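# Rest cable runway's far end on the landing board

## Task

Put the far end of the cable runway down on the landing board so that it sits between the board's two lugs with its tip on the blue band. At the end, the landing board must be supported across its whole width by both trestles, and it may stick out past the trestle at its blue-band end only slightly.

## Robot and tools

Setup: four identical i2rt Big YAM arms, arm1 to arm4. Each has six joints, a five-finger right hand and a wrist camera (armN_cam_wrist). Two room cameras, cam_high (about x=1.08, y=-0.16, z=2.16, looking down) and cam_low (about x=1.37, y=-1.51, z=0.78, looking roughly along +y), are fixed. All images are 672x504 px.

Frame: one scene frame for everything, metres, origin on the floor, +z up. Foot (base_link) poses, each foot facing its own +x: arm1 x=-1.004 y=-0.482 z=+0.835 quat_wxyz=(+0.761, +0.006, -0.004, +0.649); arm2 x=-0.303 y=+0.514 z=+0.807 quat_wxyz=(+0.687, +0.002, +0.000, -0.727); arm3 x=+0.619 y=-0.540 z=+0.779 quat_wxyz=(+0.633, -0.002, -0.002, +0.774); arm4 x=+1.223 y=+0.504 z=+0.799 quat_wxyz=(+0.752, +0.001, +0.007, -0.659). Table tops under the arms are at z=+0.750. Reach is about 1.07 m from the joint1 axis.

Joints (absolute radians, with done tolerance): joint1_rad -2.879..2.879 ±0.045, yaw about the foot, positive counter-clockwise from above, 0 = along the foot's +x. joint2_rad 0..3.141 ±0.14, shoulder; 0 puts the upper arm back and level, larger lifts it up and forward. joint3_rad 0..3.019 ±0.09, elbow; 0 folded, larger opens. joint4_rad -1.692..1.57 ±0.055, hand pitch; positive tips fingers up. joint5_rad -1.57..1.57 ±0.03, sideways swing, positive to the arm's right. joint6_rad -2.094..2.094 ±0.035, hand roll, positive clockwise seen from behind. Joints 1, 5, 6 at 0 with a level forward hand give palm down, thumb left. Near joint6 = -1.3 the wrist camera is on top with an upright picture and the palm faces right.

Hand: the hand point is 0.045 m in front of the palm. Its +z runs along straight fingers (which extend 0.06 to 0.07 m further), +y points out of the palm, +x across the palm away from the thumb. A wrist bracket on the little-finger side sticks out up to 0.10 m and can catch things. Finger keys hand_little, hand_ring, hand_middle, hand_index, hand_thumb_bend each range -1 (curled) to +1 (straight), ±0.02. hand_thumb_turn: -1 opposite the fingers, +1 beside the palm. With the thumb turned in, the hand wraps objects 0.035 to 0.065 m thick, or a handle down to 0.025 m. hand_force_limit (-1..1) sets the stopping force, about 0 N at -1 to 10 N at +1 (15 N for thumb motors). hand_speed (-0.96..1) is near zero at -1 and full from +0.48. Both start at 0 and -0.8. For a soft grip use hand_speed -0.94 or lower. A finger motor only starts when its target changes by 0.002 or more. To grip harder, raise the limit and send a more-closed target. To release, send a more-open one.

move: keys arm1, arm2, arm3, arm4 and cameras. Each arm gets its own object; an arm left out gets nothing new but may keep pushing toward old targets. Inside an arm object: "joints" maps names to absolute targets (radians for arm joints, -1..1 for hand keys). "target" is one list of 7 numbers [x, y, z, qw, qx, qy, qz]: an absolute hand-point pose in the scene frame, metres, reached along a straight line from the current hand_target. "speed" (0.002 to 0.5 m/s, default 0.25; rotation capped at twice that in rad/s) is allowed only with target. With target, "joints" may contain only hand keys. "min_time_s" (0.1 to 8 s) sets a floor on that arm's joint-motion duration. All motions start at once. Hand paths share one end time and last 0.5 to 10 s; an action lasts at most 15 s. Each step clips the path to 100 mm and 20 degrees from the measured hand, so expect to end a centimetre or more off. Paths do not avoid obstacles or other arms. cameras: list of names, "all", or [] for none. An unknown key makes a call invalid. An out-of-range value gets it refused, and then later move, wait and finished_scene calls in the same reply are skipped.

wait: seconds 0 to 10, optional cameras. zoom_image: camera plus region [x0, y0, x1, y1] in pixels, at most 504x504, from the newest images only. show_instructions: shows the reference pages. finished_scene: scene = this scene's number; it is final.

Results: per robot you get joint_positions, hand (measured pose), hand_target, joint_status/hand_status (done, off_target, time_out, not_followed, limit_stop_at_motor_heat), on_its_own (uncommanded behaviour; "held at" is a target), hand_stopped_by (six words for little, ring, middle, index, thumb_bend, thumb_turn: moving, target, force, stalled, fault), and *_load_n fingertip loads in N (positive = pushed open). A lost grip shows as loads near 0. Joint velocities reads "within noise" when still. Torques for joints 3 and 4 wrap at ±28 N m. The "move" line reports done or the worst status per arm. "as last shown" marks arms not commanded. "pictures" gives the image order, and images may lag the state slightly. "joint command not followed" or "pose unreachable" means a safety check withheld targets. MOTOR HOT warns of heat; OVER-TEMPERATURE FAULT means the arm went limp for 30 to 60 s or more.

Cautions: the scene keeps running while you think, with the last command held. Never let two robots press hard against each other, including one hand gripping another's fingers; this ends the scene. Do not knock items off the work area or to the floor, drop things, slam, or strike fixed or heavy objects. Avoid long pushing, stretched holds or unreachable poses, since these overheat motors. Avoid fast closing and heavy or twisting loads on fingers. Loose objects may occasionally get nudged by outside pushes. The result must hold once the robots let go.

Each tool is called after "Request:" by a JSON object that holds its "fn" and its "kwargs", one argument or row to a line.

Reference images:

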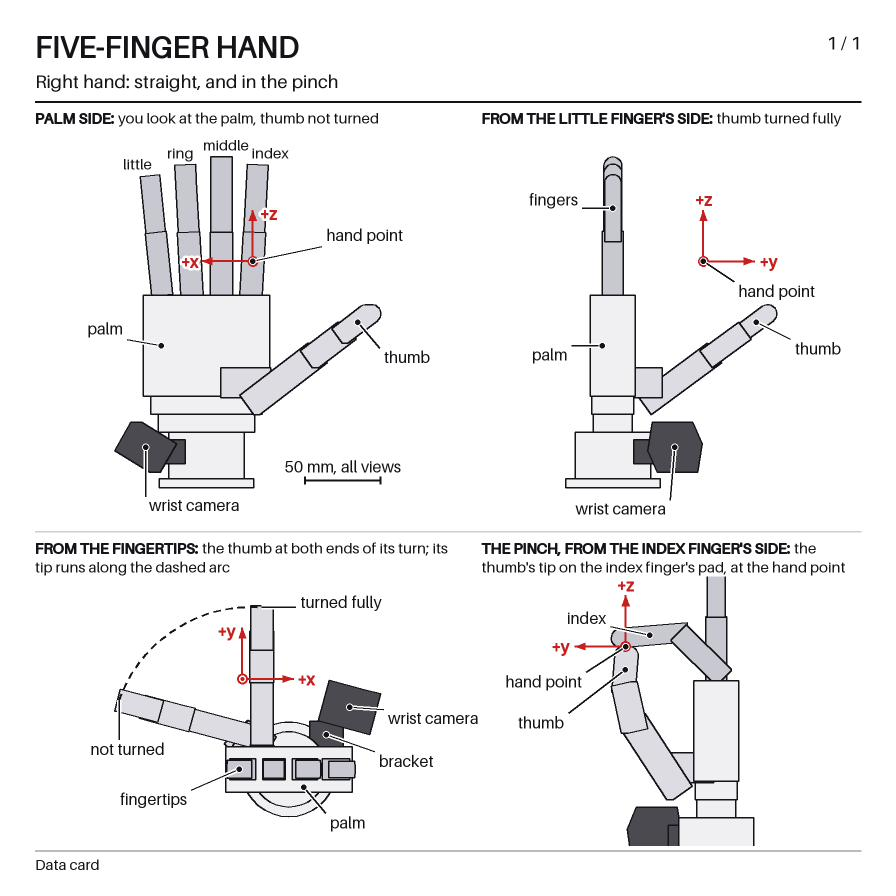

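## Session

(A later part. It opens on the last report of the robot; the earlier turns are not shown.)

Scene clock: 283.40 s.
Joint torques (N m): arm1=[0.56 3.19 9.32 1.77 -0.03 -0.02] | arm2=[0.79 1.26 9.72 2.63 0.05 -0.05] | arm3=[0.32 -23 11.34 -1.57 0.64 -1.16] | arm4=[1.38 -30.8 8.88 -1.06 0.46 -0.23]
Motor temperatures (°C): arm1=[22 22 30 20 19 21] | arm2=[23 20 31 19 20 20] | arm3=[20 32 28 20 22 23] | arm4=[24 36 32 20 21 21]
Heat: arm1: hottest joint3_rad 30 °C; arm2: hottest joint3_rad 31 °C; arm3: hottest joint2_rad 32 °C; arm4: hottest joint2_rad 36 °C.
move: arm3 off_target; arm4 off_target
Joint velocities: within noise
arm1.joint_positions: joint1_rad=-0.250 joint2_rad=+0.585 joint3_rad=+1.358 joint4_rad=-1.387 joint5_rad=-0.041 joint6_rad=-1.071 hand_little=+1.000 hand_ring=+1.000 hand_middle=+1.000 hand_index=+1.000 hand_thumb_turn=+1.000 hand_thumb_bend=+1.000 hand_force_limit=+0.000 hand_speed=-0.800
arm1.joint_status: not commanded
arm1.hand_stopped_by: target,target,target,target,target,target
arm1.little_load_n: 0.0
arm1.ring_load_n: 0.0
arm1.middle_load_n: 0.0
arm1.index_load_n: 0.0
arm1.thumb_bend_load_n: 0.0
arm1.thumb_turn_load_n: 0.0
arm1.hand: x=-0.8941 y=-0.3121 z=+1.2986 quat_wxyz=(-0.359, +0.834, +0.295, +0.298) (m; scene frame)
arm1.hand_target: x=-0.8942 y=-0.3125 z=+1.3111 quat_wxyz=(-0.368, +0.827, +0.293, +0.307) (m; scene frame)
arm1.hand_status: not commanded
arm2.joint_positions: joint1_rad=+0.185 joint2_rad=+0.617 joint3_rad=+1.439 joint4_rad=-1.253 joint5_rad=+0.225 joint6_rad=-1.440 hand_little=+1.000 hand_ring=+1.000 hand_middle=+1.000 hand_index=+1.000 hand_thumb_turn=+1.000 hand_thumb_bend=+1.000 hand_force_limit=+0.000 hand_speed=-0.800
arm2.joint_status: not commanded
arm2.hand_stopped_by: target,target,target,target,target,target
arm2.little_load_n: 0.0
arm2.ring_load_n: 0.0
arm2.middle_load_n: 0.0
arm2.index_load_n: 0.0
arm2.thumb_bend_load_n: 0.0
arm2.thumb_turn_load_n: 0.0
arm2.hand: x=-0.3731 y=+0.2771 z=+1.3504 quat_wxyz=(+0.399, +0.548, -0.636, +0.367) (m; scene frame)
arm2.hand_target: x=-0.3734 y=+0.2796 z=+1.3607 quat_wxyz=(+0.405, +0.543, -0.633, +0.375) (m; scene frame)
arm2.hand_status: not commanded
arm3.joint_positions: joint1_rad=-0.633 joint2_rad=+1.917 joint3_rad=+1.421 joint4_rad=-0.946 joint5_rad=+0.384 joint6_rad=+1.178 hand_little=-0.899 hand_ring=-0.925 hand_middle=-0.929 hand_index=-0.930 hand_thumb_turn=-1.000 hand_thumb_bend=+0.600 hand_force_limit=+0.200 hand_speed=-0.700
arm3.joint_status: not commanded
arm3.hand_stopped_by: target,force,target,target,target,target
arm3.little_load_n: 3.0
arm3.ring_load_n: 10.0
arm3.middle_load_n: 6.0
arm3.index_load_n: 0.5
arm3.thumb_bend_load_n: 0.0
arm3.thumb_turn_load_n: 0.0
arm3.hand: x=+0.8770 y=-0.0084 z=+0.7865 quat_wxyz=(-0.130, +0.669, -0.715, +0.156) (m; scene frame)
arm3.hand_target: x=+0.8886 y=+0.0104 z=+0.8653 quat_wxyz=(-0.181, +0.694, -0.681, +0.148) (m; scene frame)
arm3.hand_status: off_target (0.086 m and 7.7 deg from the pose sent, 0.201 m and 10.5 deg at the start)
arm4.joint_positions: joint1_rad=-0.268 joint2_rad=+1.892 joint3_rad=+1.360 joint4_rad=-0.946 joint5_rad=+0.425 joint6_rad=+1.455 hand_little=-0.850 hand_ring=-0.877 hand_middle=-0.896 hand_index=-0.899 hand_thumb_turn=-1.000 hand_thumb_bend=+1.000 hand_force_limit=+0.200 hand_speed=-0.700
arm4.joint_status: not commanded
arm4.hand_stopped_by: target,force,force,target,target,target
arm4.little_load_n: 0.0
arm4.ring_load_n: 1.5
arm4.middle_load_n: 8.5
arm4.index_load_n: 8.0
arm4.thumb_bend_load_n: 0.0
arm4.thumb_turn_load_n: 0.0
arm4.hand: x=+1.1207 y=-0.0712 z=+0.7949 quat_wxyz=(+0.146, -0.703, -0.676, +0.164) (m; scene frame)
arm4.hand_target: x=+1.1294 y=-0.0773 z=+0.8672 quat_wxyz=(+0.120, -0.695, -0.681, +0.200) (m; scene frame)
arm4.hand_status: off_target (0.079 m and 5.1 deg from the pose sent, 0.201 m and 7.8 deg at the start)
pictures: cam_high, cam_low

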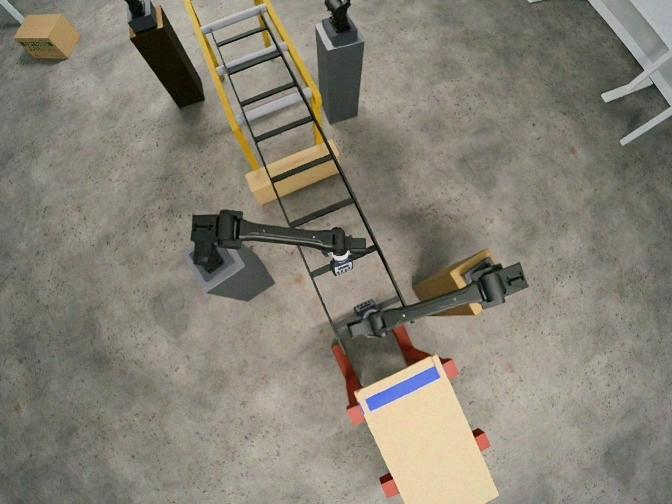

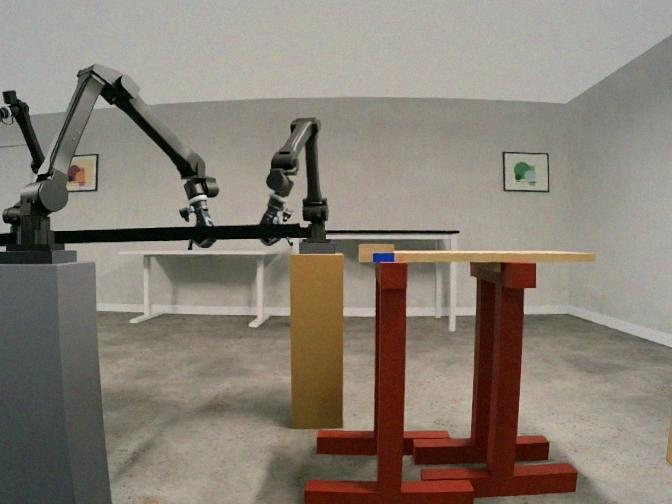

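Request:
{"fn": "move", "kwargs": {
  "arm4": {"target":[1.26,-0.083,0.873,0.118,-0.696,-0.682,0.203],"speed":0.1,"joints":{"hand_thumb_turn":0.4,"hand_speed":-0.2}},
  "arm3": {"target":[1.02,0.008,0.862,-0.185,0.700,-0.676,0.145],"speed":0.1},
  "cameras": ["cam_low","cam_high"]
}}

Request:
{"fn": "zoom_image", "kwargs": {
  "camera": "cam_low",
  "region": [240, 210, 420, 290]
}}

Request:
{"fn": "zoom_image", "kwargs": {
  "camera": "cam_high",
  "region": [330, 290, 470, 420]
}}

Scene clock: 304.43 s.
Joint torques (N m): arm1=[0.32 2.26 9.57 1.72 -0.08 -0.08] | arm2=[0.73 1.2 9.73 2.62 0.05 -0.05] | arm3=[-0.62 -24.06 11.26 -1.22 0.66 -1.12] | arm4=[2.32 -29.22 12.77 -1.47 0.56 -0.13]
Motor temperatures (°C): arm1=[22 22 31 20 19 21] | arm2=[23 20 31 19 20 20] | arm3=[20 32 29 20 22 24] | arm4=[24 36 32 20 21 21]
Heat: arm1: hottest joint3_rad 31 °C; arm2: hottest joint3_rad 31 °C; arm3: hottest joint2_rad 32 °C; arm4: hottest joint2_rad 36 °C.
move: arm3 off_target; arm4 off_target
Joint velocities: within noise
arm1, arm2: as last shown
arm1.index_load_n: 0.5
arm2.thumb_bend_load_n: -0.5
arm3.joint_positions: joint1_rad=-0.813 joint2_rad=+2.045 joint3_rad=+1.620 joint4_rad=-0.915 joint5_rad=+0.327 joint6_rad=+0.964 hand_little=-0.900 hand_ring=-0.925 hand_middle=-0.929 hand_index=-0.930 hand_thumb_turn=-1.000 hand_thumb_bend=+0.600 hand_force_limit=+0.200 hand_speed=-0.700
arm3.joint_status: not commanded
arm3.hand_stopped_by: target,force,target,target,target,target
arm3.little_load_n: 0.0
arm3.ring_load_n: 7.5
arm3.middle_load_n: 6.0
arm3.index_load_n: 3.0
arm3.thumb_bend_load_n: 0.0
arm3.thumb_turn_load_n: 0.0
arm3.hand: x=+0.9976 y=-0.0023 z=+0.7863 quat_wxyz=(-0.142, +0.677, -0.708, +0.141) (m; scene frame)
arm3.hand_target: x=+1.0182 y=+0.0055 z=+0.8600 quat_wxyz=(-0.187, +0.697, -0.677, +0.148) (m; scene frame)
arm3.hand_status: off_target (0.080 m and 6.7 deg from the pose sent, 0.162 m and 8.6 deg at the start)
arm4.joint_positions: joint1_rad=-0.033 joint2_rad=+1.892 joint3_rad=+1.352 joint4_rad=-1.058 joint5_rad=+0.457 joint6_rad=+1.715 hand_little=-0.850 hand_ring=-0.876 hand_middle=-0.896 hand_index=-0.899 hand_thumb_turn=+0.400 hand_thumb_bend=+1.000 hand_force_limit=+0.200 hand_speed=-0.200
arm4.joint_status: all done
arm4.hand_stopped_by: target,force,force,target,target,target
arm4.little_load_n: 0.0
arm4.ring_load_n: 4.0
arm4.middle_load_n: 11.0
arm4.index_load_n: 8.5
arm4.thumb_bend_load_n: -0.5
arm4.thumb_turn_load_n: -0.5
arm4.hand: x=+1.2420 y=-0.0618 z=+0.7915 quat_wxyz=(+0.156, -0.701, -0.675, +0.170) (m; scene frame)
arm4.hand_target: x=+1.2588 y=-0.0800 z=+0.8689 quat_wxyz=(+0.117, -0.695, -0.680, +0.203) (m; scene frame)
arm4.hand_status: off_target (0.086 m and 5.9 deg from the pose sent, 0.160 m and 5.5 deg at the start)
pictures: cam_high, cam_low

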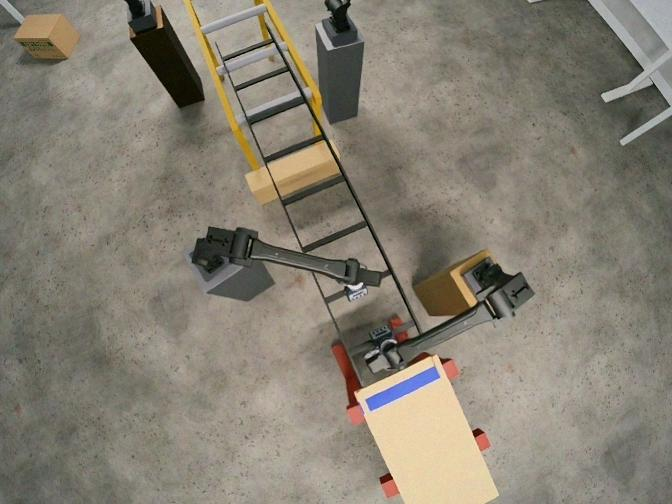

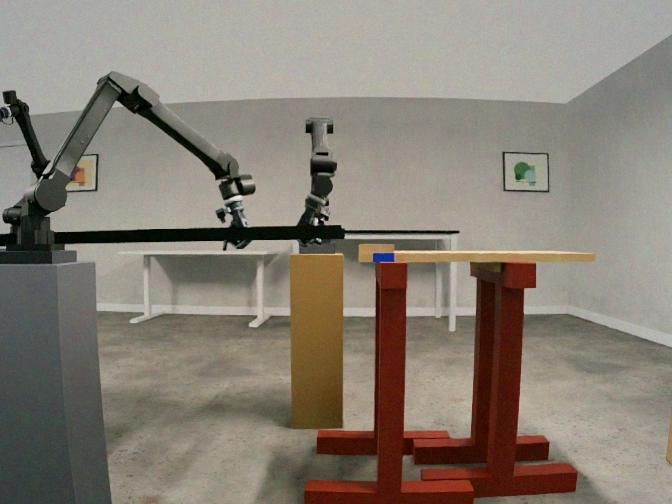

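Scaled by 2.800 from the camera's 672x504 image, which has a finer 960x720 frame.

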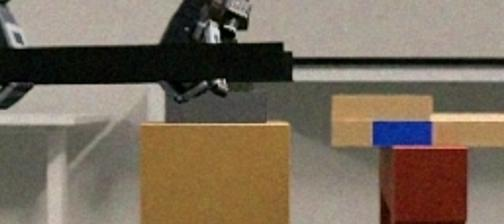

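Scaled by 3.600 from the camera's 672x504 image, which has a finer 960x720 frame.

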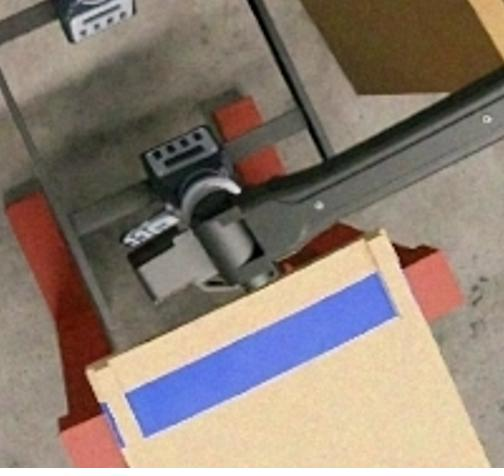

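Request:
{"fn": "zoom_image", "kwargs": {
  "camera": "cam_high",
  "region": [335, 350, 385, 400]
}}

Request:
{"fn": "zoom_image", "kwargs": {
  "camera": "cam_high",
  "region": [400, 310, 450, 360]
}}

Scaled by 10.080 from the camera's 672x504 image, which has a finer 960x720 frame.

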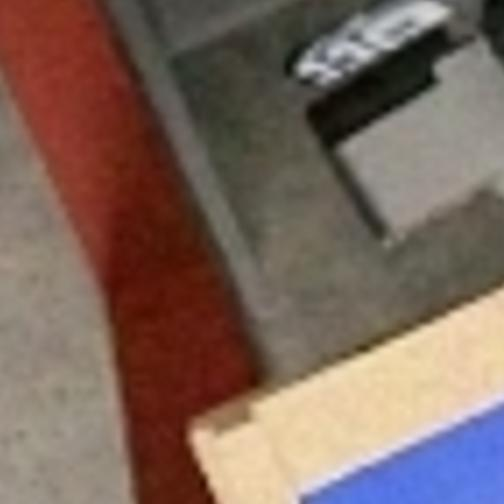

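Scaled by 10.080 from the camera's 672x504 image, which has a finer 960x720 frame.

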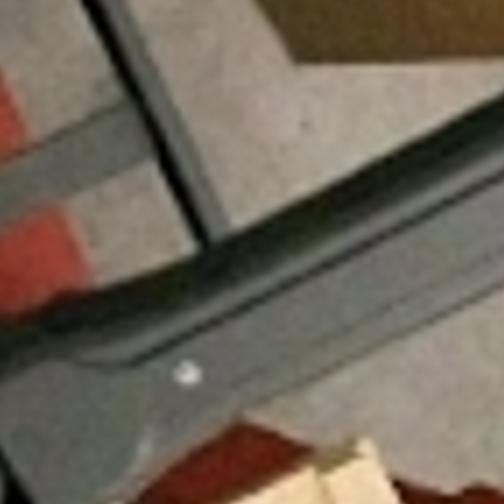

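Request:
{"fn": "move", "kwargs": {
  "arm4": {"target":[1.335,-0.087,0.875,0.116,-0.696,-0.681,0.205],"speed":0.08},
  "arm3": {"target":[1.095,0.002,0.860,-0.188,0.700,-0.675,0.148],"speed":0.08},
  "cameras": ["cam_low","cam_high"]
}}

Request:
{"fn": "zoom_image", "kwargs": {
  "camera": "cam_low",
  "region": [290, 210, 430, 290]
}}

Request:
{"fn": "zoom_image", "kwargs": {
  "camera": "cam_high",
  "region": [335, 340, 405, 410]
}}

Request:
{"fn": "zoom_image", "kwargs": {
  "camera": "cam_high",
  "region": [395, 310, 465, 380]
}}

Scene clock: 334.27 s.
Joint torques (N m): arm1=[0.26 2.67 9.43 1.74 -0.1 -0.08] | arm2=[0.85 1.26 9.73 2.63 0.05 -0.05] | arm3=[-2.2 -25.99 11.84 -1.77 0.78 -1.13] | arm4=[3.31 -29.22 15.06 -2.35 0.53 -0.05]
Motor temperatures (°C): arm1=[22 22 31 20 19 21] | arm2=[23 20 31 19 20 20] | arm3=[20 33 32 20 23 24] | arm4=[24 36 33 20 22 21]
Heat: arm1: hottest joint3_rad 31 °C; arm2: hottest joint3_rad 31 °C; arm3: hottest joint2_rad 33 °C; arm4: hottest joint2_rad 36 °C.
move: arm3 off_target; arm4 off_target
Joint velocities: within noise
arm1, arm2: as last shown
arm1.index_load_n: 0.0
arm2.thumb_bend_load_n: 0.0
arm3.joint_positions: joint1_rad=-0.887 joint2_rad=+2.156 joint3_rad=+1.773 joint4_rad=-0.915 joint5_rad=+0.297 joint6_rad=+0.869 hand_little=-0.900 hand_ring=-0.925 hand_middle=-0.929 hand_index=-0.930 hand_thumb_turn=-1.000 hand_thumb_bend=+0.600 hand_force_limit=+0.200 hand_speed=-0.700
arm3.joint_status: not commanded
arm3.hand_stopped_by: target,force,target,target,target,target
arm3.little_load_n: 0.0
arm3.ring_load_n: 6.5
arm3.middle_load_n: 5.5
arm3.index_load_n: 3.5
arm3.thumb_bend_load_n: 0.0
arm3.thumb_turn_load_n: 0.0
arm3.hand: x=+1.0603 y=+0.0057 z=+0.7749 quat_wxyz=(-0.149, +0.683, -0.702, +0.135) (m; scene frame)
arm3.hand_target: x=+1.0925 y=-0.0004 z=+0.8572 quat_wxyz=(-0.190, +0.696, -0.676, +0.151) (m; scene frame)
arm3.hand_status: off_target (0.092 m and 5.9 deg from the pose sent, 0.122 m and 7.1 deg at the start)
arm4.joint_positions: joint1_rad=+0.094 joint2_rad=+1.932 joint3_rad=+1.363 joint4_rad=-1.104 joint5_rad=+0.463 joint6_rad=+1.855 hand_little=-0.850 hand_ring=-0.876 hand_middle=-0.896 hand_index=-0.899 hand_thumb_turn=+0.400 hand_thumb_bend=+1.000 hand_force_limit=+0.200 hand_speed=-0.200
arm4.joint_status: not commanded
arm4.hand_stopped_by: target,force,force,target,target,target
arm4.little_load_n: 0.0
arm4.ring_load_n: 6.0
arm4.middle_load_n: 10.5
arm4.index_load_n: 7.0
arm4.thumb_bend_load_n: 0.0
arm4.thumb_turn_load_n: 0.0
arm4.hand: x=+1.3055 y=-0.0509 z=+0.7745 quat_wxyz=(+0.165, -0.698, -0.675, +0.172) (m; scene frame)
arm4.hand_target: x=+1.3303 y=-0.0783 z=+0.8617 quat_wxyz=(+0.114, -0.695, -0.680, +0.205) (m; scene frame)
arm4.hand_status: off_target (0.111 m and 6.8 deg from the pose sent, 0.127 m and 6.2 deg at the start; pose on its path clipped on 26 of 45 steps)
pictures: cam_high, cam_low

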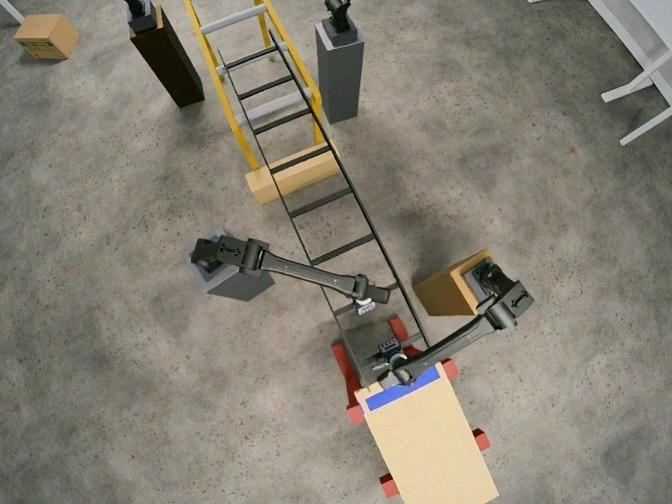

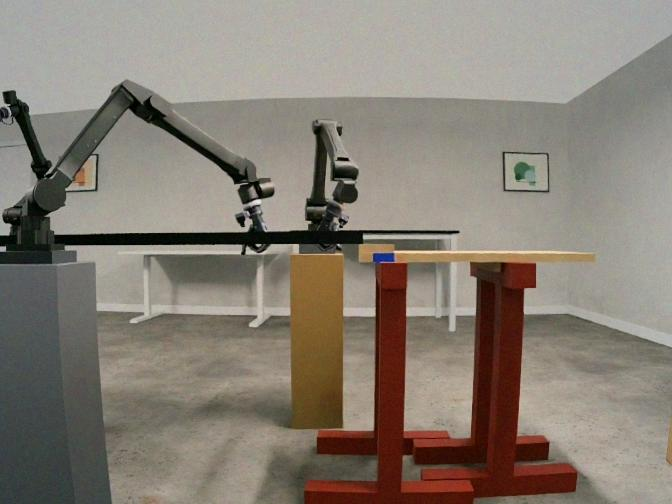

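Scaled by 3.600 from the camera's 672x504 image, which has a finer 960x720 frame.

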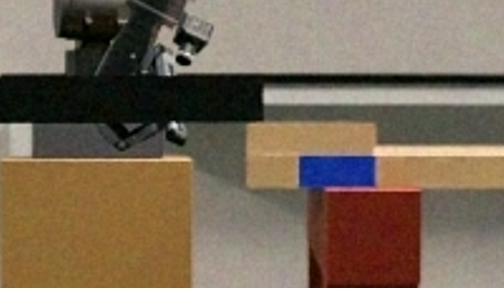

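Scaled by 7.200 from the camera's 672x504 image, which has a finer 960x720 frame.

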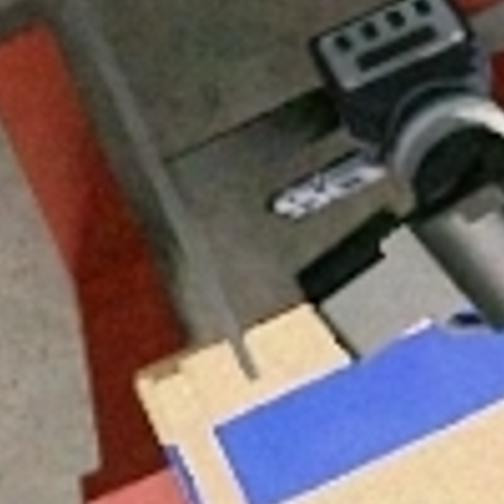

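Scaled by 7.200 from the camera's 672x504 image, which has a finer 960x720 frame.

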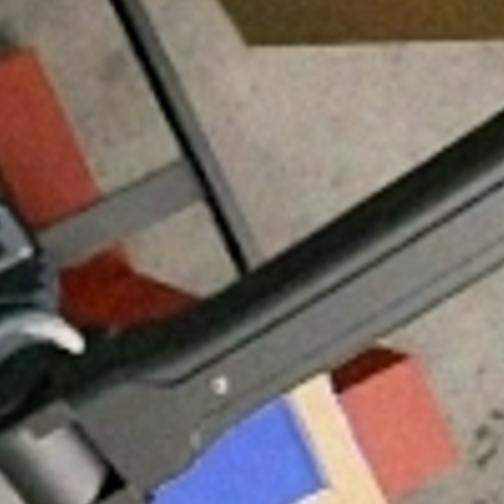

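Request:
{"fn": "move", "kwargs": {
  "arm4": {"target":[1.305,-0.112,0.89,0.114,-0.696,-0.681,0.205],"speed":0.06},
  "arm3": {"target":[1.065,-0.018,0.885,-0.190,0.700,-0.675,0.151],"speed":0.06},
  "cameras": ["cam_low","cam_high"]
}}

Request:
{"fn": "zoom_image", "kwargs": {
  "camera": "cam_low",
  "region": [290, 210, 430, 290]
}}

Request:
{"fn": "zoom_image", "kwargs": {
  "camera": "cam_high",
  "region": [335, 340, 405, 410]
}}

Request:
{"fn": "zoom_image", "kwargs": {
  "camera": "cam_high",
  "region": [395, 310, 465, 380]
}}

Scene clock: 360.80 s.
Joint torques (N m): arm1=[0.85 2.96 9.61 1.87 -0.06 -0.08] | arm2=[0.79 1.32 9.73 2.63 0.05 -0.05] | arm3=[-1.08 -29.63 7.47 -1.31 1.21 -1.05] | arm4=[0.32 -28.63 16.17 -1.73 0.54 -0.42]
Motor temperatures (°C): arm1=[22 22 31 20 19 21] | arm2=[23 20 31 19 20 20] | arm3=[20 35 35 20 23 24] | arm4=[24 37 35 20 22 21]
Heat: arm1: hottest joint3_rad 31 °C; arm2: hottest joint3_rad 31 °C; arm3: hottest joint2_rad 35 °C; arm4: hottest joint2_rad 37 °C.
move: arm3 off_target; arm4 off_target
Joint velocities: within noise
arm1, arm2: as last shown
arm3.joint_positions: joint1_rad=-0.880 joint2_rad=+2.120 joint3_rad=+1.723 joint4_rad=-0.915 joint5_rad=+0.297 joint6_rad=+0.880 hand_little=-0.900 hand_ring=-0.925 hand_middle=-0.929 hand_index=-0.930 hand_thumb_turn=-1.000 hand_thumb_bend=+0.600 hand_force_limit=+0.200 hand_speed=-0.700
arm3.joint_status: not commanded
arm3.hand_stopped_by: target,force,target,target,target,target
arm3.little_load_n: 0.5
arm3.ring_load_n: 9.0
arm3.middle_load_n: 7.0
arm3.index_load_n: 3.0
arm3.thumb_bend_load_n: 0.0
arm3.thumb_turn_load_n: 0.0
arm3.hand: x=+1.0468 y=-0.0032 z=+0.7785 quat_wxyz=(-0.143, +0.683, -0.703, +0.135) (m; scene frame)
arm3.hand_target: x=+1.0628 y=-0.0164 z=+0.8691 quat_wxyz=(-0.188, +0.696, -0.675, +0.153) (m; scene frame)
arm3.hand_status: off_target (0.109 m and 6.8 deg from the pose sent, 0.113 m and 6.2 deg at the start; pose on its path clipped on 28 of 42 steps)
arm4.joint_positions: joint1_rad=+0.063 joint2_rad=+1.938 joint3_rad=+1.387 joint4_rad=-1.105 joint5_rad=+0.463 joint6_rad=+1.825 hand_little=-0.850 hand_ring=-0.876 hand_middle=-0.896 hand_index=-0.899 hand_thumb_turn=+0.400 hand_thumb_bend=+1.000 hand_force_limit=+0.200 hand_speed=-0.200
arm4.joint_status: not commanded
arm4.hand_stopped_by: target,force,force,target,target,target
arm4.little_load_n: 0.0
arm4.ring_load_n: 6.0
arm4.middle_load_n: 11.0
arm4.index_load_n: 7.5
arm4.thumb_bend_load_n: 0.0
arm4.thumb_turn_load_n: 0.0
arm4.hand: x=+1.2912 y=-0.0615 z=+0.7792 quat_wxyz=(+0.164, -0.700, -0.674, +0.171) (m; scene frame)
arm4.hand_target: x=+1.3009 y=-0.0966 z=+0.8675 quat_wxyz=(+0.113, -0.695, -0.679, +0.207) (m; scene frame)
arm4.hand_status: off_target (0.123 m and 6.9 deg from the pose sent, 0.131 m and 7.0 deg at the start; pose on its path clipped on 38 of 42 steps)
pictures: cam_high, cam_low

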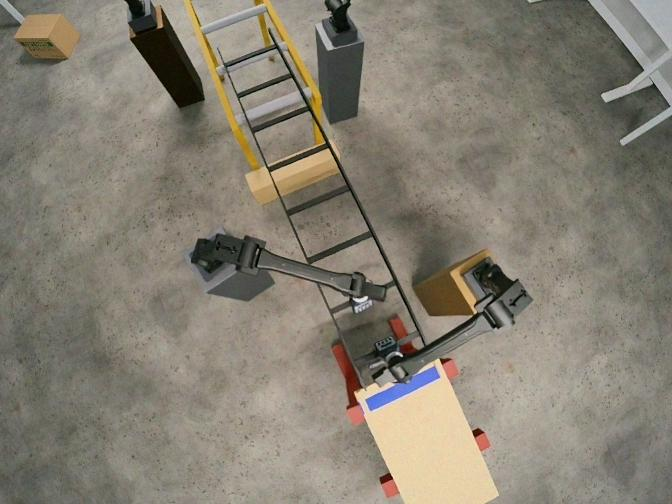

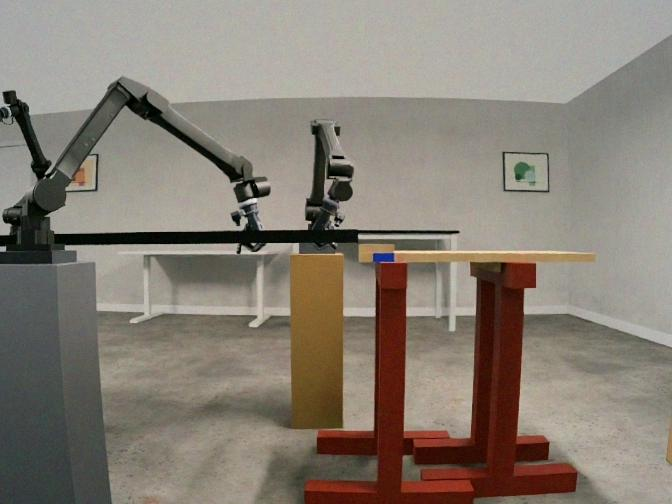

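Scaled by 3.600 from the camera's 672x504 image, which has a finer 960x720 frame.

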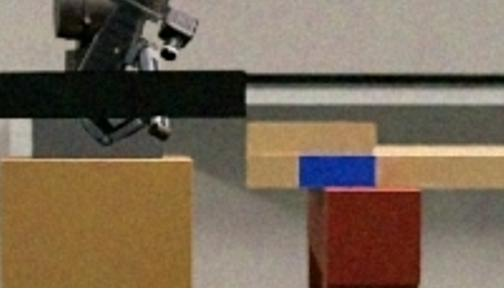

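Scaled by 7.200 from the camera's 672x504 image, which has a finer 960x720 frame.

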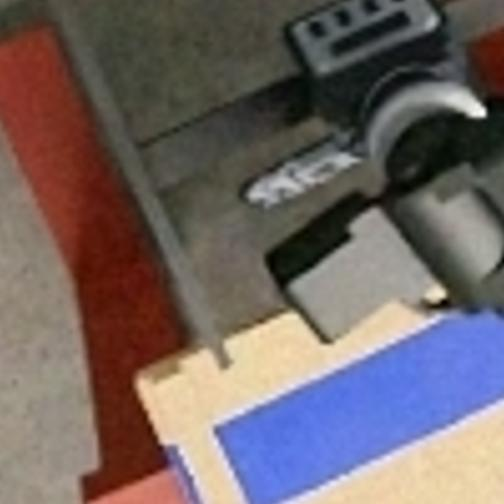

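Scaled by 7.200 from the camera's 672x504 image, which has a finer 960x720 frame.

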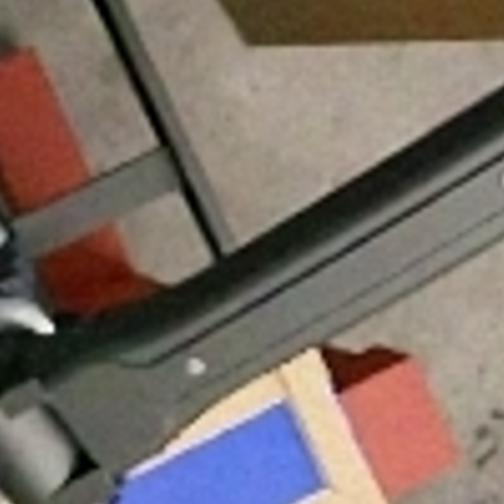

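Request:
{"fn": "move", "kwargs": {
  "arm4": {"target":[1.33,-0.130,0.90,0.114,-0.696,-0.681,0.205],"speed":0.06},
  "arm3": {"target":[1.09,-0.035,0.89,-0.190,0.700,-0.675,0.151],"speed":0.06},
  "cameras": ["cam_low","cam_high"]
}}

Request:
{"fn": "zoom_image", "kwargs": {
  "camera": "cam_low",
  "region": [290, 210, 430, 290]
}}

Request:
{"fn": "zoom_image", "kwargs": {
  "camera": "cam_high",
  "region": [335, 340, 405, 410]
}}

Request:
{"fn": "zoom_image", "kwargs": {
  "camera": "cam_high",
  "region": [395, 310, 465, 380]
}}

Scene clock: 375.57 s.
Joint torques (N m): arm1=[0.03 2.55 9.39 1.74 -0.05 -0.07] | arm2=[0.73 1.32 9.72 2.62 0.05 -0.05] | arm3=[-2.78 -28.92 7.62 -0.49 0.98 -1.32] | arm4=[2.43 -29.04 15.62 -1.68 0.5 -0.38]
Motor temperatures (°C): arm1=[22 22 31 20 19 21] | arm2=[23 20 31 19 20 20] | arm3=[20 34 33 20 23 24] | arm4=[24 38 39 20 22 22]
Heat: arm1: hottest joint3_rad 31 °C; arm2: hottest joint3_rad 31 °C; arm3: hottest joint2_rad 34 °C; arm4: hottest joint3_rad 39 °C.
move: arm3 off_target; arm4 off_target
Joint velocities: within noise
arm1, arm2: as last shown
arm2.ring_load_n: 0.5
arm3.joint_positions: joint1_rad=-0.892 joint2_rad=+2.120 joint3_rad=+1.705 joint4_rad=-0.905 joint5_rad=+0.297 joint6_rad=+0.877 hand_little=-0.900 hand_ring=-0.925 hand_middle=-0.929 hand_index=-0.930 hand_thumb_turn=-1.000 hand_thumb_bend=+0.600 hand_force_limit=+0.200 hand_speed=-0.700
arm3.joint_status: not commanded
arm3.hand_stopped_by: target,force,target,target,target,target
arm3.little_load_n: 1.5
arm3.ring_load_n: 9.5
arm3.middle_load_n: 6.5
arm3.index_load_n: 2.0
arm3.thumb_bend_load_n: 0.0
arm3.thumb_turn_load_n: 0.0
arm3.hand: x=+1.0498 y=-0.0125 z=+0.7714 quat_wxyz=(-0.138, +0.681, -0.706, +0.136) (m; scene frame)
arm3.hand_target: x=+1.0797 y=-0.0305 z=+0.8586 quat_wxyz=(-0.187, +0.695, -0.676, +0.156) (m; scene frame)
arm3.hand_status: off_target (0.127 m and 7.5 deg from the pose sent, 0.124 m and 6.8 deg at the start; pose on its path clipped on 36 of 43 steps)
arm4.joint_positions: joint1_rad=+0.064 joint2_rad=+1.977 joint3_rad=+1.427 joint4_rad=-1.114 joint5_rad=+0.463 joint6_rad=+1.834 hand_little=-0.850 hand_ring=-0.876 hand_middle=-0.896 hand_index=-0.899 hand_thumb_turn=+0.400 hand_thumb_bend=+1.000 hand_force_limit=+0.200 hand_speed=-0.200
arm4.joint_status: not commanded
arm4.hand_stopped_by: target,force,force,target,target,target
arm4.little_load_n: 0.0
arm4.ring_load_n: 7.0
arm4.middle_load_n: 11.5
arm4.index_load_n: 7.5
arm4.thumb_bend_load_n: -0.5
arm4.thumb_turn_load_n: 0.0
arm4.hand: x=+1.2937 y=-0.0721 z=+0.7711 quat_wxyz=(+0.166, -0.702, -0.671, +0.170) (m; scene frame)
arm4.hand_target: x=+1.3170 y=-0.1056 z=+0.8576 quat_wxyz=(+0.113, -0.695, -0.680, +0.205) (m; scene frame)
arm4.hand_status: off_target (0.146 m and 7.3 deg from the pose sent, 0.144 m and 6.9 deg at the start; pose on its path clipped on 40 of 43 steps)
pictures: cam_high, cam_low

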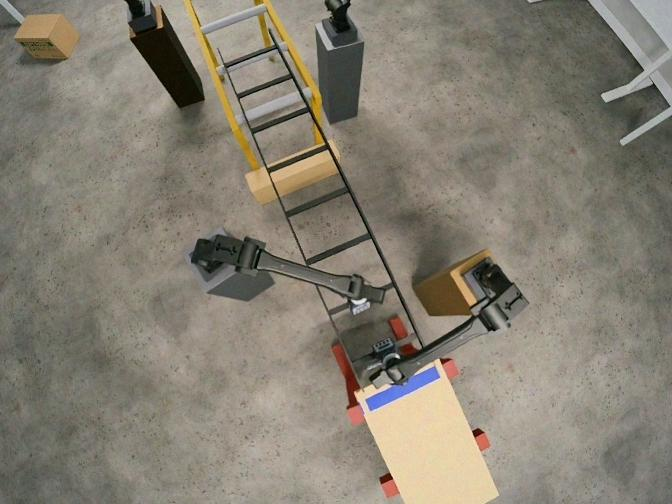

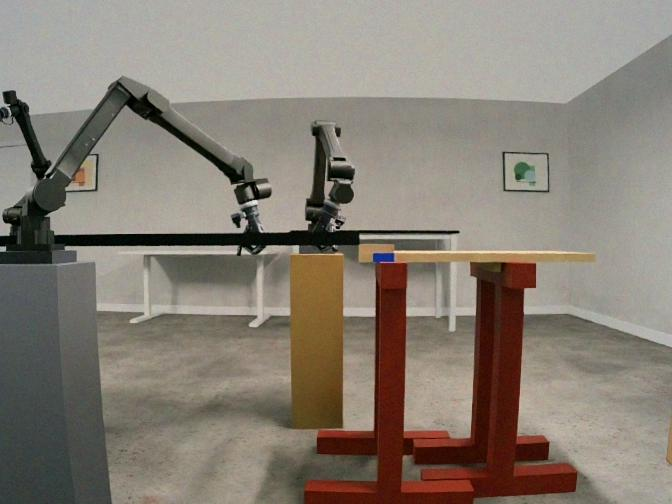

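Scaled by 3.600 from the camera's 672x504 image, which has a finer 960x720 frame.

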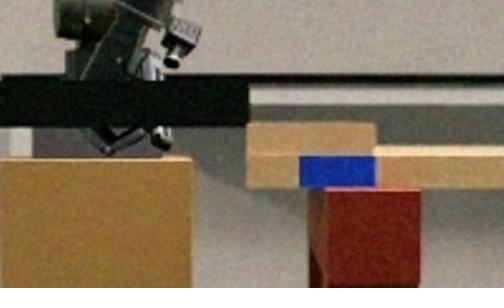

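Scaled by 7.200 from the camera's 672x504 image, which has a finer 960x720 frame.

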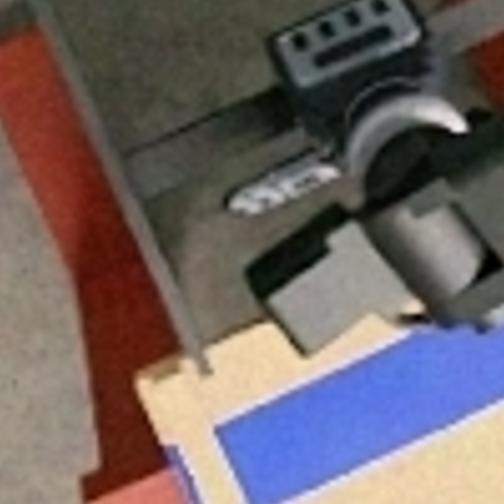

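Scaled by 7.200 from the camera's 672x504 image, which has a finer 960x720 frame.

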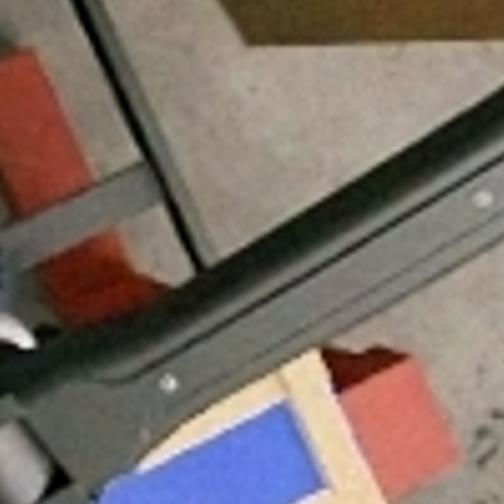

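Request:
{"fn": "move", "kwargs": {
  "arm4": {"target":[1.315,-0.092,0.90,0.114,-0.696,-0.681,0.205],"speed":0.06},
  "arm3": {"target":[1.075,-0.017,0.90,-0.190,0.700,-0.675,0.151],"speed":0.06},
  "cameras": ["cam_low","cam_high"]
}}

Request:
{"fn": "zoom_image", "kwargs": {
  "camera": "cam_low",
  "region": [290, 210, 430, 290]
}}

Request:
{"fn": "zoom_image", "kwargs": {
  "camera": "cam_high",
  "region": [335, 340, 405, 410]
}}

Scene clock: 390.50 s.
Joint torques (N m): arm1=[0.5 2.67 9.51 1.78 -0.07 -0.07] | arm2=[0.79 1.32 9.73 2.63 0.05 -0.05] | arm3=[-0.67 -28.81 8.72 -1.24 1.16 -1.08] | arm4=[2.43 -34.02 9.17 -0.77 0.52 -0.37]
Motor temperatures (°C): arm1=[22 22 31 20 19 21] | arm2=[23 20 31 19 20 20] | arm3=[20 33 33 20 24 25] | arm4=[24 36 41 20 22 21]
Heat: arm1: hottest joint3_rad 31 °C; arm2: hottest joint3_rad 31 °C; arm3: hottest joint2_rad 33 °C; arm4: hottest joint3_rad 41 °C.
move: arm3 off_target; arm4 off_target
Joint velocities: within noise
arm1, arm2: as last shown
arm2.ring_load_n: 0.0
arm3.joint_positions: joint1_rad=-0.892 joint2_rad=+2.120 joint3_rad=+1.705 joint4_rad=-0.905 joint5_rad=+0.297 joint6_rad=+0.877 hand_little=-0.900 hand_ring=-0.925 hand_middle=-0.929 hand_index=-0.930 hand_thumb_turn=-1.000 hand_thumb_bend=+0.600 hand_force_limit=+0.200 hand_speed=-0.700
arm3.joint_status: not commanded
arm3.hand_stopped_by: target,force,target,target,target,target
arm3.little_load_n: 1.5
arm3.ring_load_n: 10.0
arm3.middle_load_n: 6.5
arm3.index_load_n: 2.0
arm3.thumb_bend_load_n: 0.0
arm3.thumb_turn_load_n: 0.0
arm3.hand: x=+1.0498 y=-0.0125 z=+0.7714 quat_wxyz=(-0.138, +0.681, -0.706, +0.137) (m; scene frame)
arm3.hand_target: x=+1.0676 y=-0.0168 z=+0.8637 quat_wxyz=(-0.189, +0.696, -0.676, +0.154) (m; scene frame)
arm3.hand_status: off_target (0.131 m and 7.5 deg from the pose sent, 0.131 m and 7.5 deg at the start; pose on its path clipped on 34 of 38 steps)
arm4.joint_positions: joint1_rad=+0.064 joint2_rad=+1.977 joint3_rad=+1.427 joint4_rad=-1.114 joint5_rad=+0.463 joint6_rad=+1.834 hand_little=-0.850 hand_ring=-0.876 hand_middle=-0.896 hand_index=-0.899 hand_thumb_turn=+0.400 hand_thumb_bend=+1.000 hand_force_limit=+0.200 hand_speed=-0.200
arm4.joint_status: not commanded
arm4.hand_stopped_by: target,force,force,target,target,target
arm4.little_load_n: 0.0
arm4.ring_load_n: 6.5
arm4.middle_load_n: 11.5
arm4.index_load_n: 7.5
arm4.thumb_bend_load_n: 0.0
arm4.thumb_turn_load_n: 0.0
arm4.hand: x=+1.2937 y=-0.0721 z=+0.7711 quat_wxyz=(+0.166, -0.702, -0.671, +0.170) (m; scene frame)
arm4.hand_target: x=+1.3082 y=-0.0849 z=+0.8612 quat_wxyz=(+0.114, -0.695, -0.680, +0.205) (m; scene frame)
arm4.hand_status: off_target (0.132 m and 7.3 deg from the pose sent, 0.132 m and 7.3 deg at the start; pose on its path clipped on 35 of 38 steps)
pictures: cam_high, cam_low

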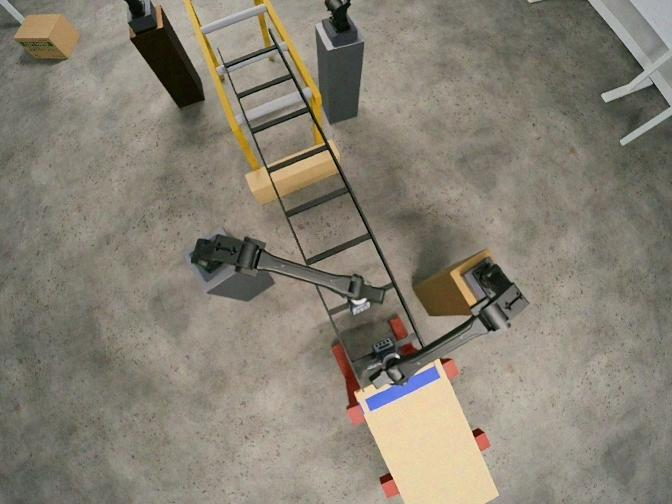

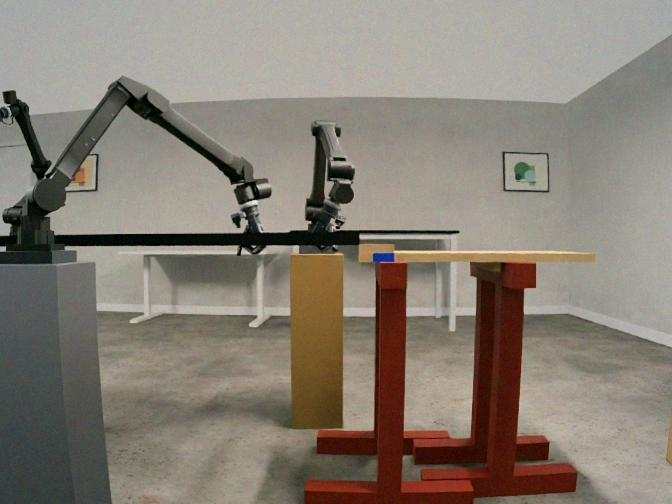

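Scaled by 3.600 from the camera's 672x504 image, which has a finer 960x720 frame.

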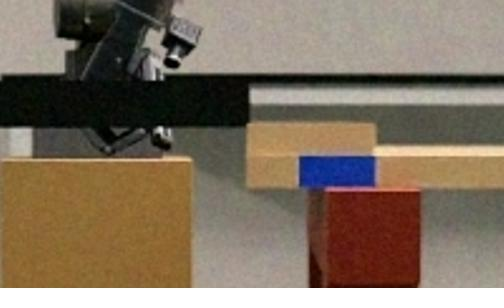

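Scaled by 7.200 from the camera's 672x504 image, which has a finer 960x720 frame.

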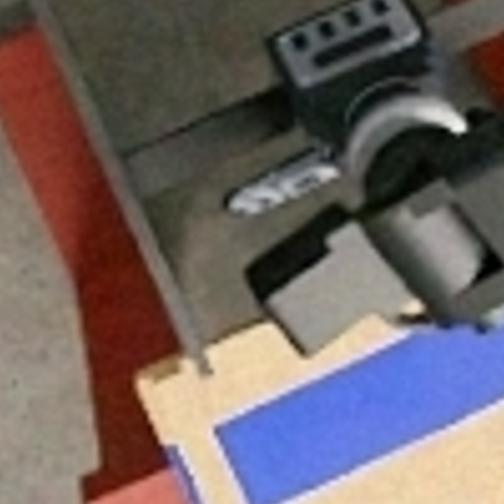

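Request:
{"fn": "move", "kwargs": {
  "arm4": {"target":[1.265,-0.085,0.885,0.114,-0.696,-0.681,0.205],"speed":0.08},
  "arm3": {"target":[1.025,-0.012,0.885,-0.190,0.700,-0.675,0.151],"speed":0.08},
  "cameras": ["cam_low","cam_high","arm4_cam_wrist"]
}}

Request:
{"fn": "zoom_image", "kwargs": {
  "camera": "cam_low",
  "region": [290, 210, 430, 290]
}}

Request:
{"fn": "zoom_image", "kwargs": {
  "camera": "cam_high",
  "region": [335, 340, 405, 410]
}}

Scene clock: 423.93 s.
Joint torques (N m): arm1=[0.26 2.9 9.44 1.81 -0.06 -0.08] | arm2=[0.73 1.26 9.73 2.62 0.05 -0.05] | arm3=[-0.62 -28.98 7.64 -1.21 1.1 -1.08] | arm4=[1.79 -33.67 9.31 -0.72 0.35 -0.4]
Motor temperatures (°C): arm1=[22 22 31 20 19 21] | arm2=[23 20 31 19 20 20] | arm3=[20 34 32 20 24 25] | arm4=[24 35 36 20 22 22]
Heat: arm1: hottest joint3_rad 31 °C; arm2: hottest joint3_rad 31 °C; arm3: hottest joint2_rad 34 °C; arm4: hottest joint3_rad 36 °C.
move: arm3 off_target; arm4 off_target
Joint velocities: within noise
arm1, arm2: as last shown
arm3.joint_positions: joint1_rad=-0.831 joint2_rad=+2.071 joint3_rad=+1.632 joint4_rad=-0.902 joint5_rad=+0.321 joint6_rad=+0.938 hand_little=-0.900 hand_ring=-0.925 hand_middle=-0.929 hand_index=-0.930 hand_thumb_turn=-1.000 hand_thumb_bend=+0.600 hand_force_limit=+0.200 hand_speed=-0.700
arm3.joint_status: not commanded
arm3.hand_stopped_by: target,force,target,target,target,target
arm3.little_load_n: 2.0
arm3.ring_load_n: 10.0
arm3.middle_load_n: 6.0
arm3.index_load_n: 1.0
arm3.thumb_bend_load_n: 0.0
arm3.thumb_turn_load_n: 0.0
arm3.hand: x=+1.0087 y=-0.0057 z=+0.7748 quat_wxyz=(-0.138, +0.680, -0.706, +0.141) (m; scene frame)
arm3.hand_target: x=+1.0225 y=-0.0117 z=+0.8664 quat_wxyz=(-0.189, +0.696, -0.676, +0.154) (m; scene frame)
arm3.hand_status: off_target (0.112 m and 7.4 deg from the pose sent, 0.116 m and 7.5 deg at the start; pose on its path clipped on 33 of 39 steps)
arm4.joint_positions: joint1_rad=-0.011 joint2_rad=+1.937 joint3_rad=+1.376 joint4_rad=-1.075 joint5_rad=+0.463 joint6_rad=+1.752 hand_little=-0.850 hand_ring=-0.876 hand_middle=-0.896 hand_index=-0.899 hand_thumb_turn=+0.400 hand_thumb_bend=+1.000 hand_force_limit=+0.200 hand_speed=-0.200
arm4.joint_status: not commanded
arm4.hand_stopped_by: target,force,force,target,target,target
arm4.little_load_n: 0.5
arm4.ring_load_n: 7.5
arm4.middle_load_n: 11.0
arm4.index_load_n: 6.0
arm4.thumb_bend_load_n: 0.0
arm4.thumb_turn_load_n: 0.0
arm4.hand: x=+1.2520 y=-0.0638 z=+0.7758 quat_wxyz=(+0.168, -0.702, -0.672, +0.165) (m; scene frame)
arm4.hand_target: x=+1.2623 y=-0.0801 z=+0.8661 quat_wxyz=(+0.115, -0.695, -0.679, +0.206) (m; scene frame)
arm4.hand_status: off_target (0.112 m and 7.8 deg from the pose sent, 0.118 m and 7.3 deg at the start; pose on its path clipped on 33 of 39 steps)
pictures: arm4_cam_wrist, cam_high, cam_low
camera_calibration:
arm4_cam_wrist: T_world_to_cam=[[0.876131, 0.197506, -0.439756, -0.741119], [0.385958, -0.833959, 0.394397, -0.842319], [-0.288842, -0.515271, -0.806886, 1.06769], [0, 0, 0, 1]] pos_world=[1.28281, -0.00593348, 0.867802]

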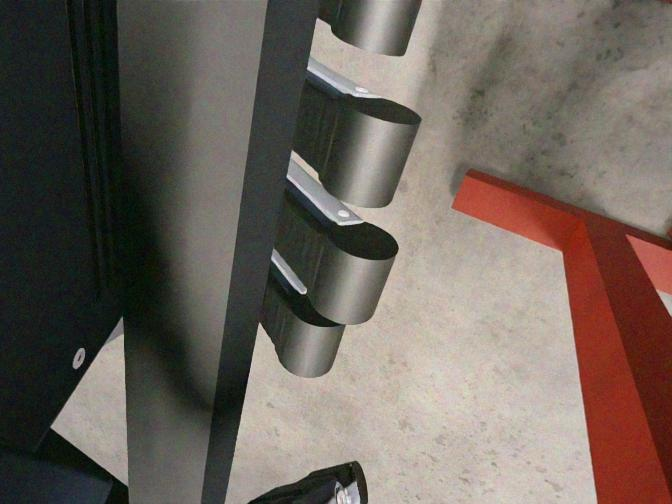

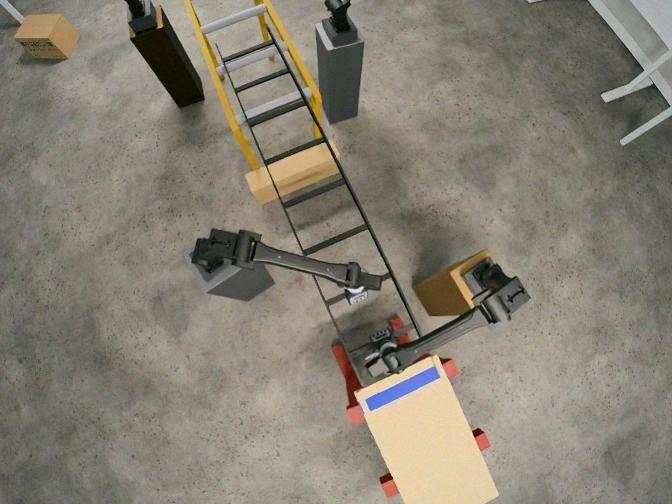

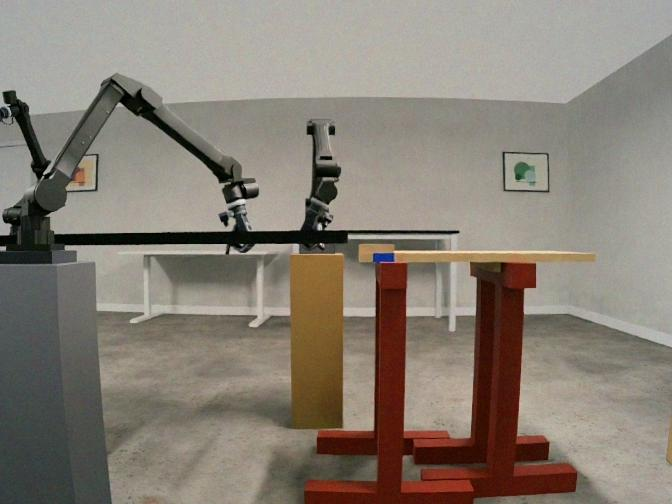

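Scaled by 3.600 from the camera's 672x504 image, which has a finer 960x720 frame.

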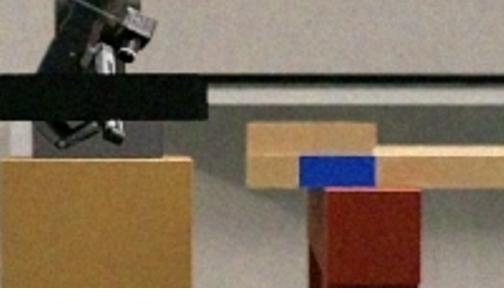

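Scaled by 7.200 from the camera's 672x504 image, which has a finer 960x720 frame.

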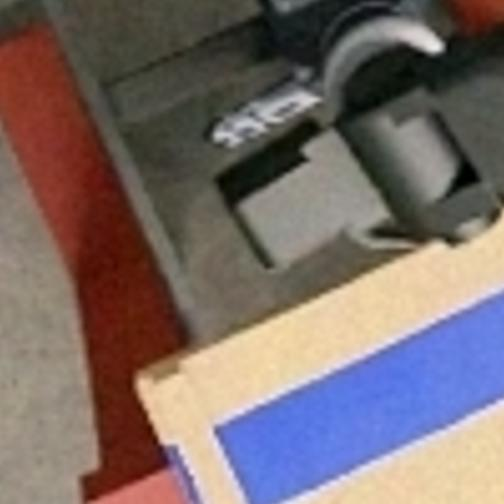

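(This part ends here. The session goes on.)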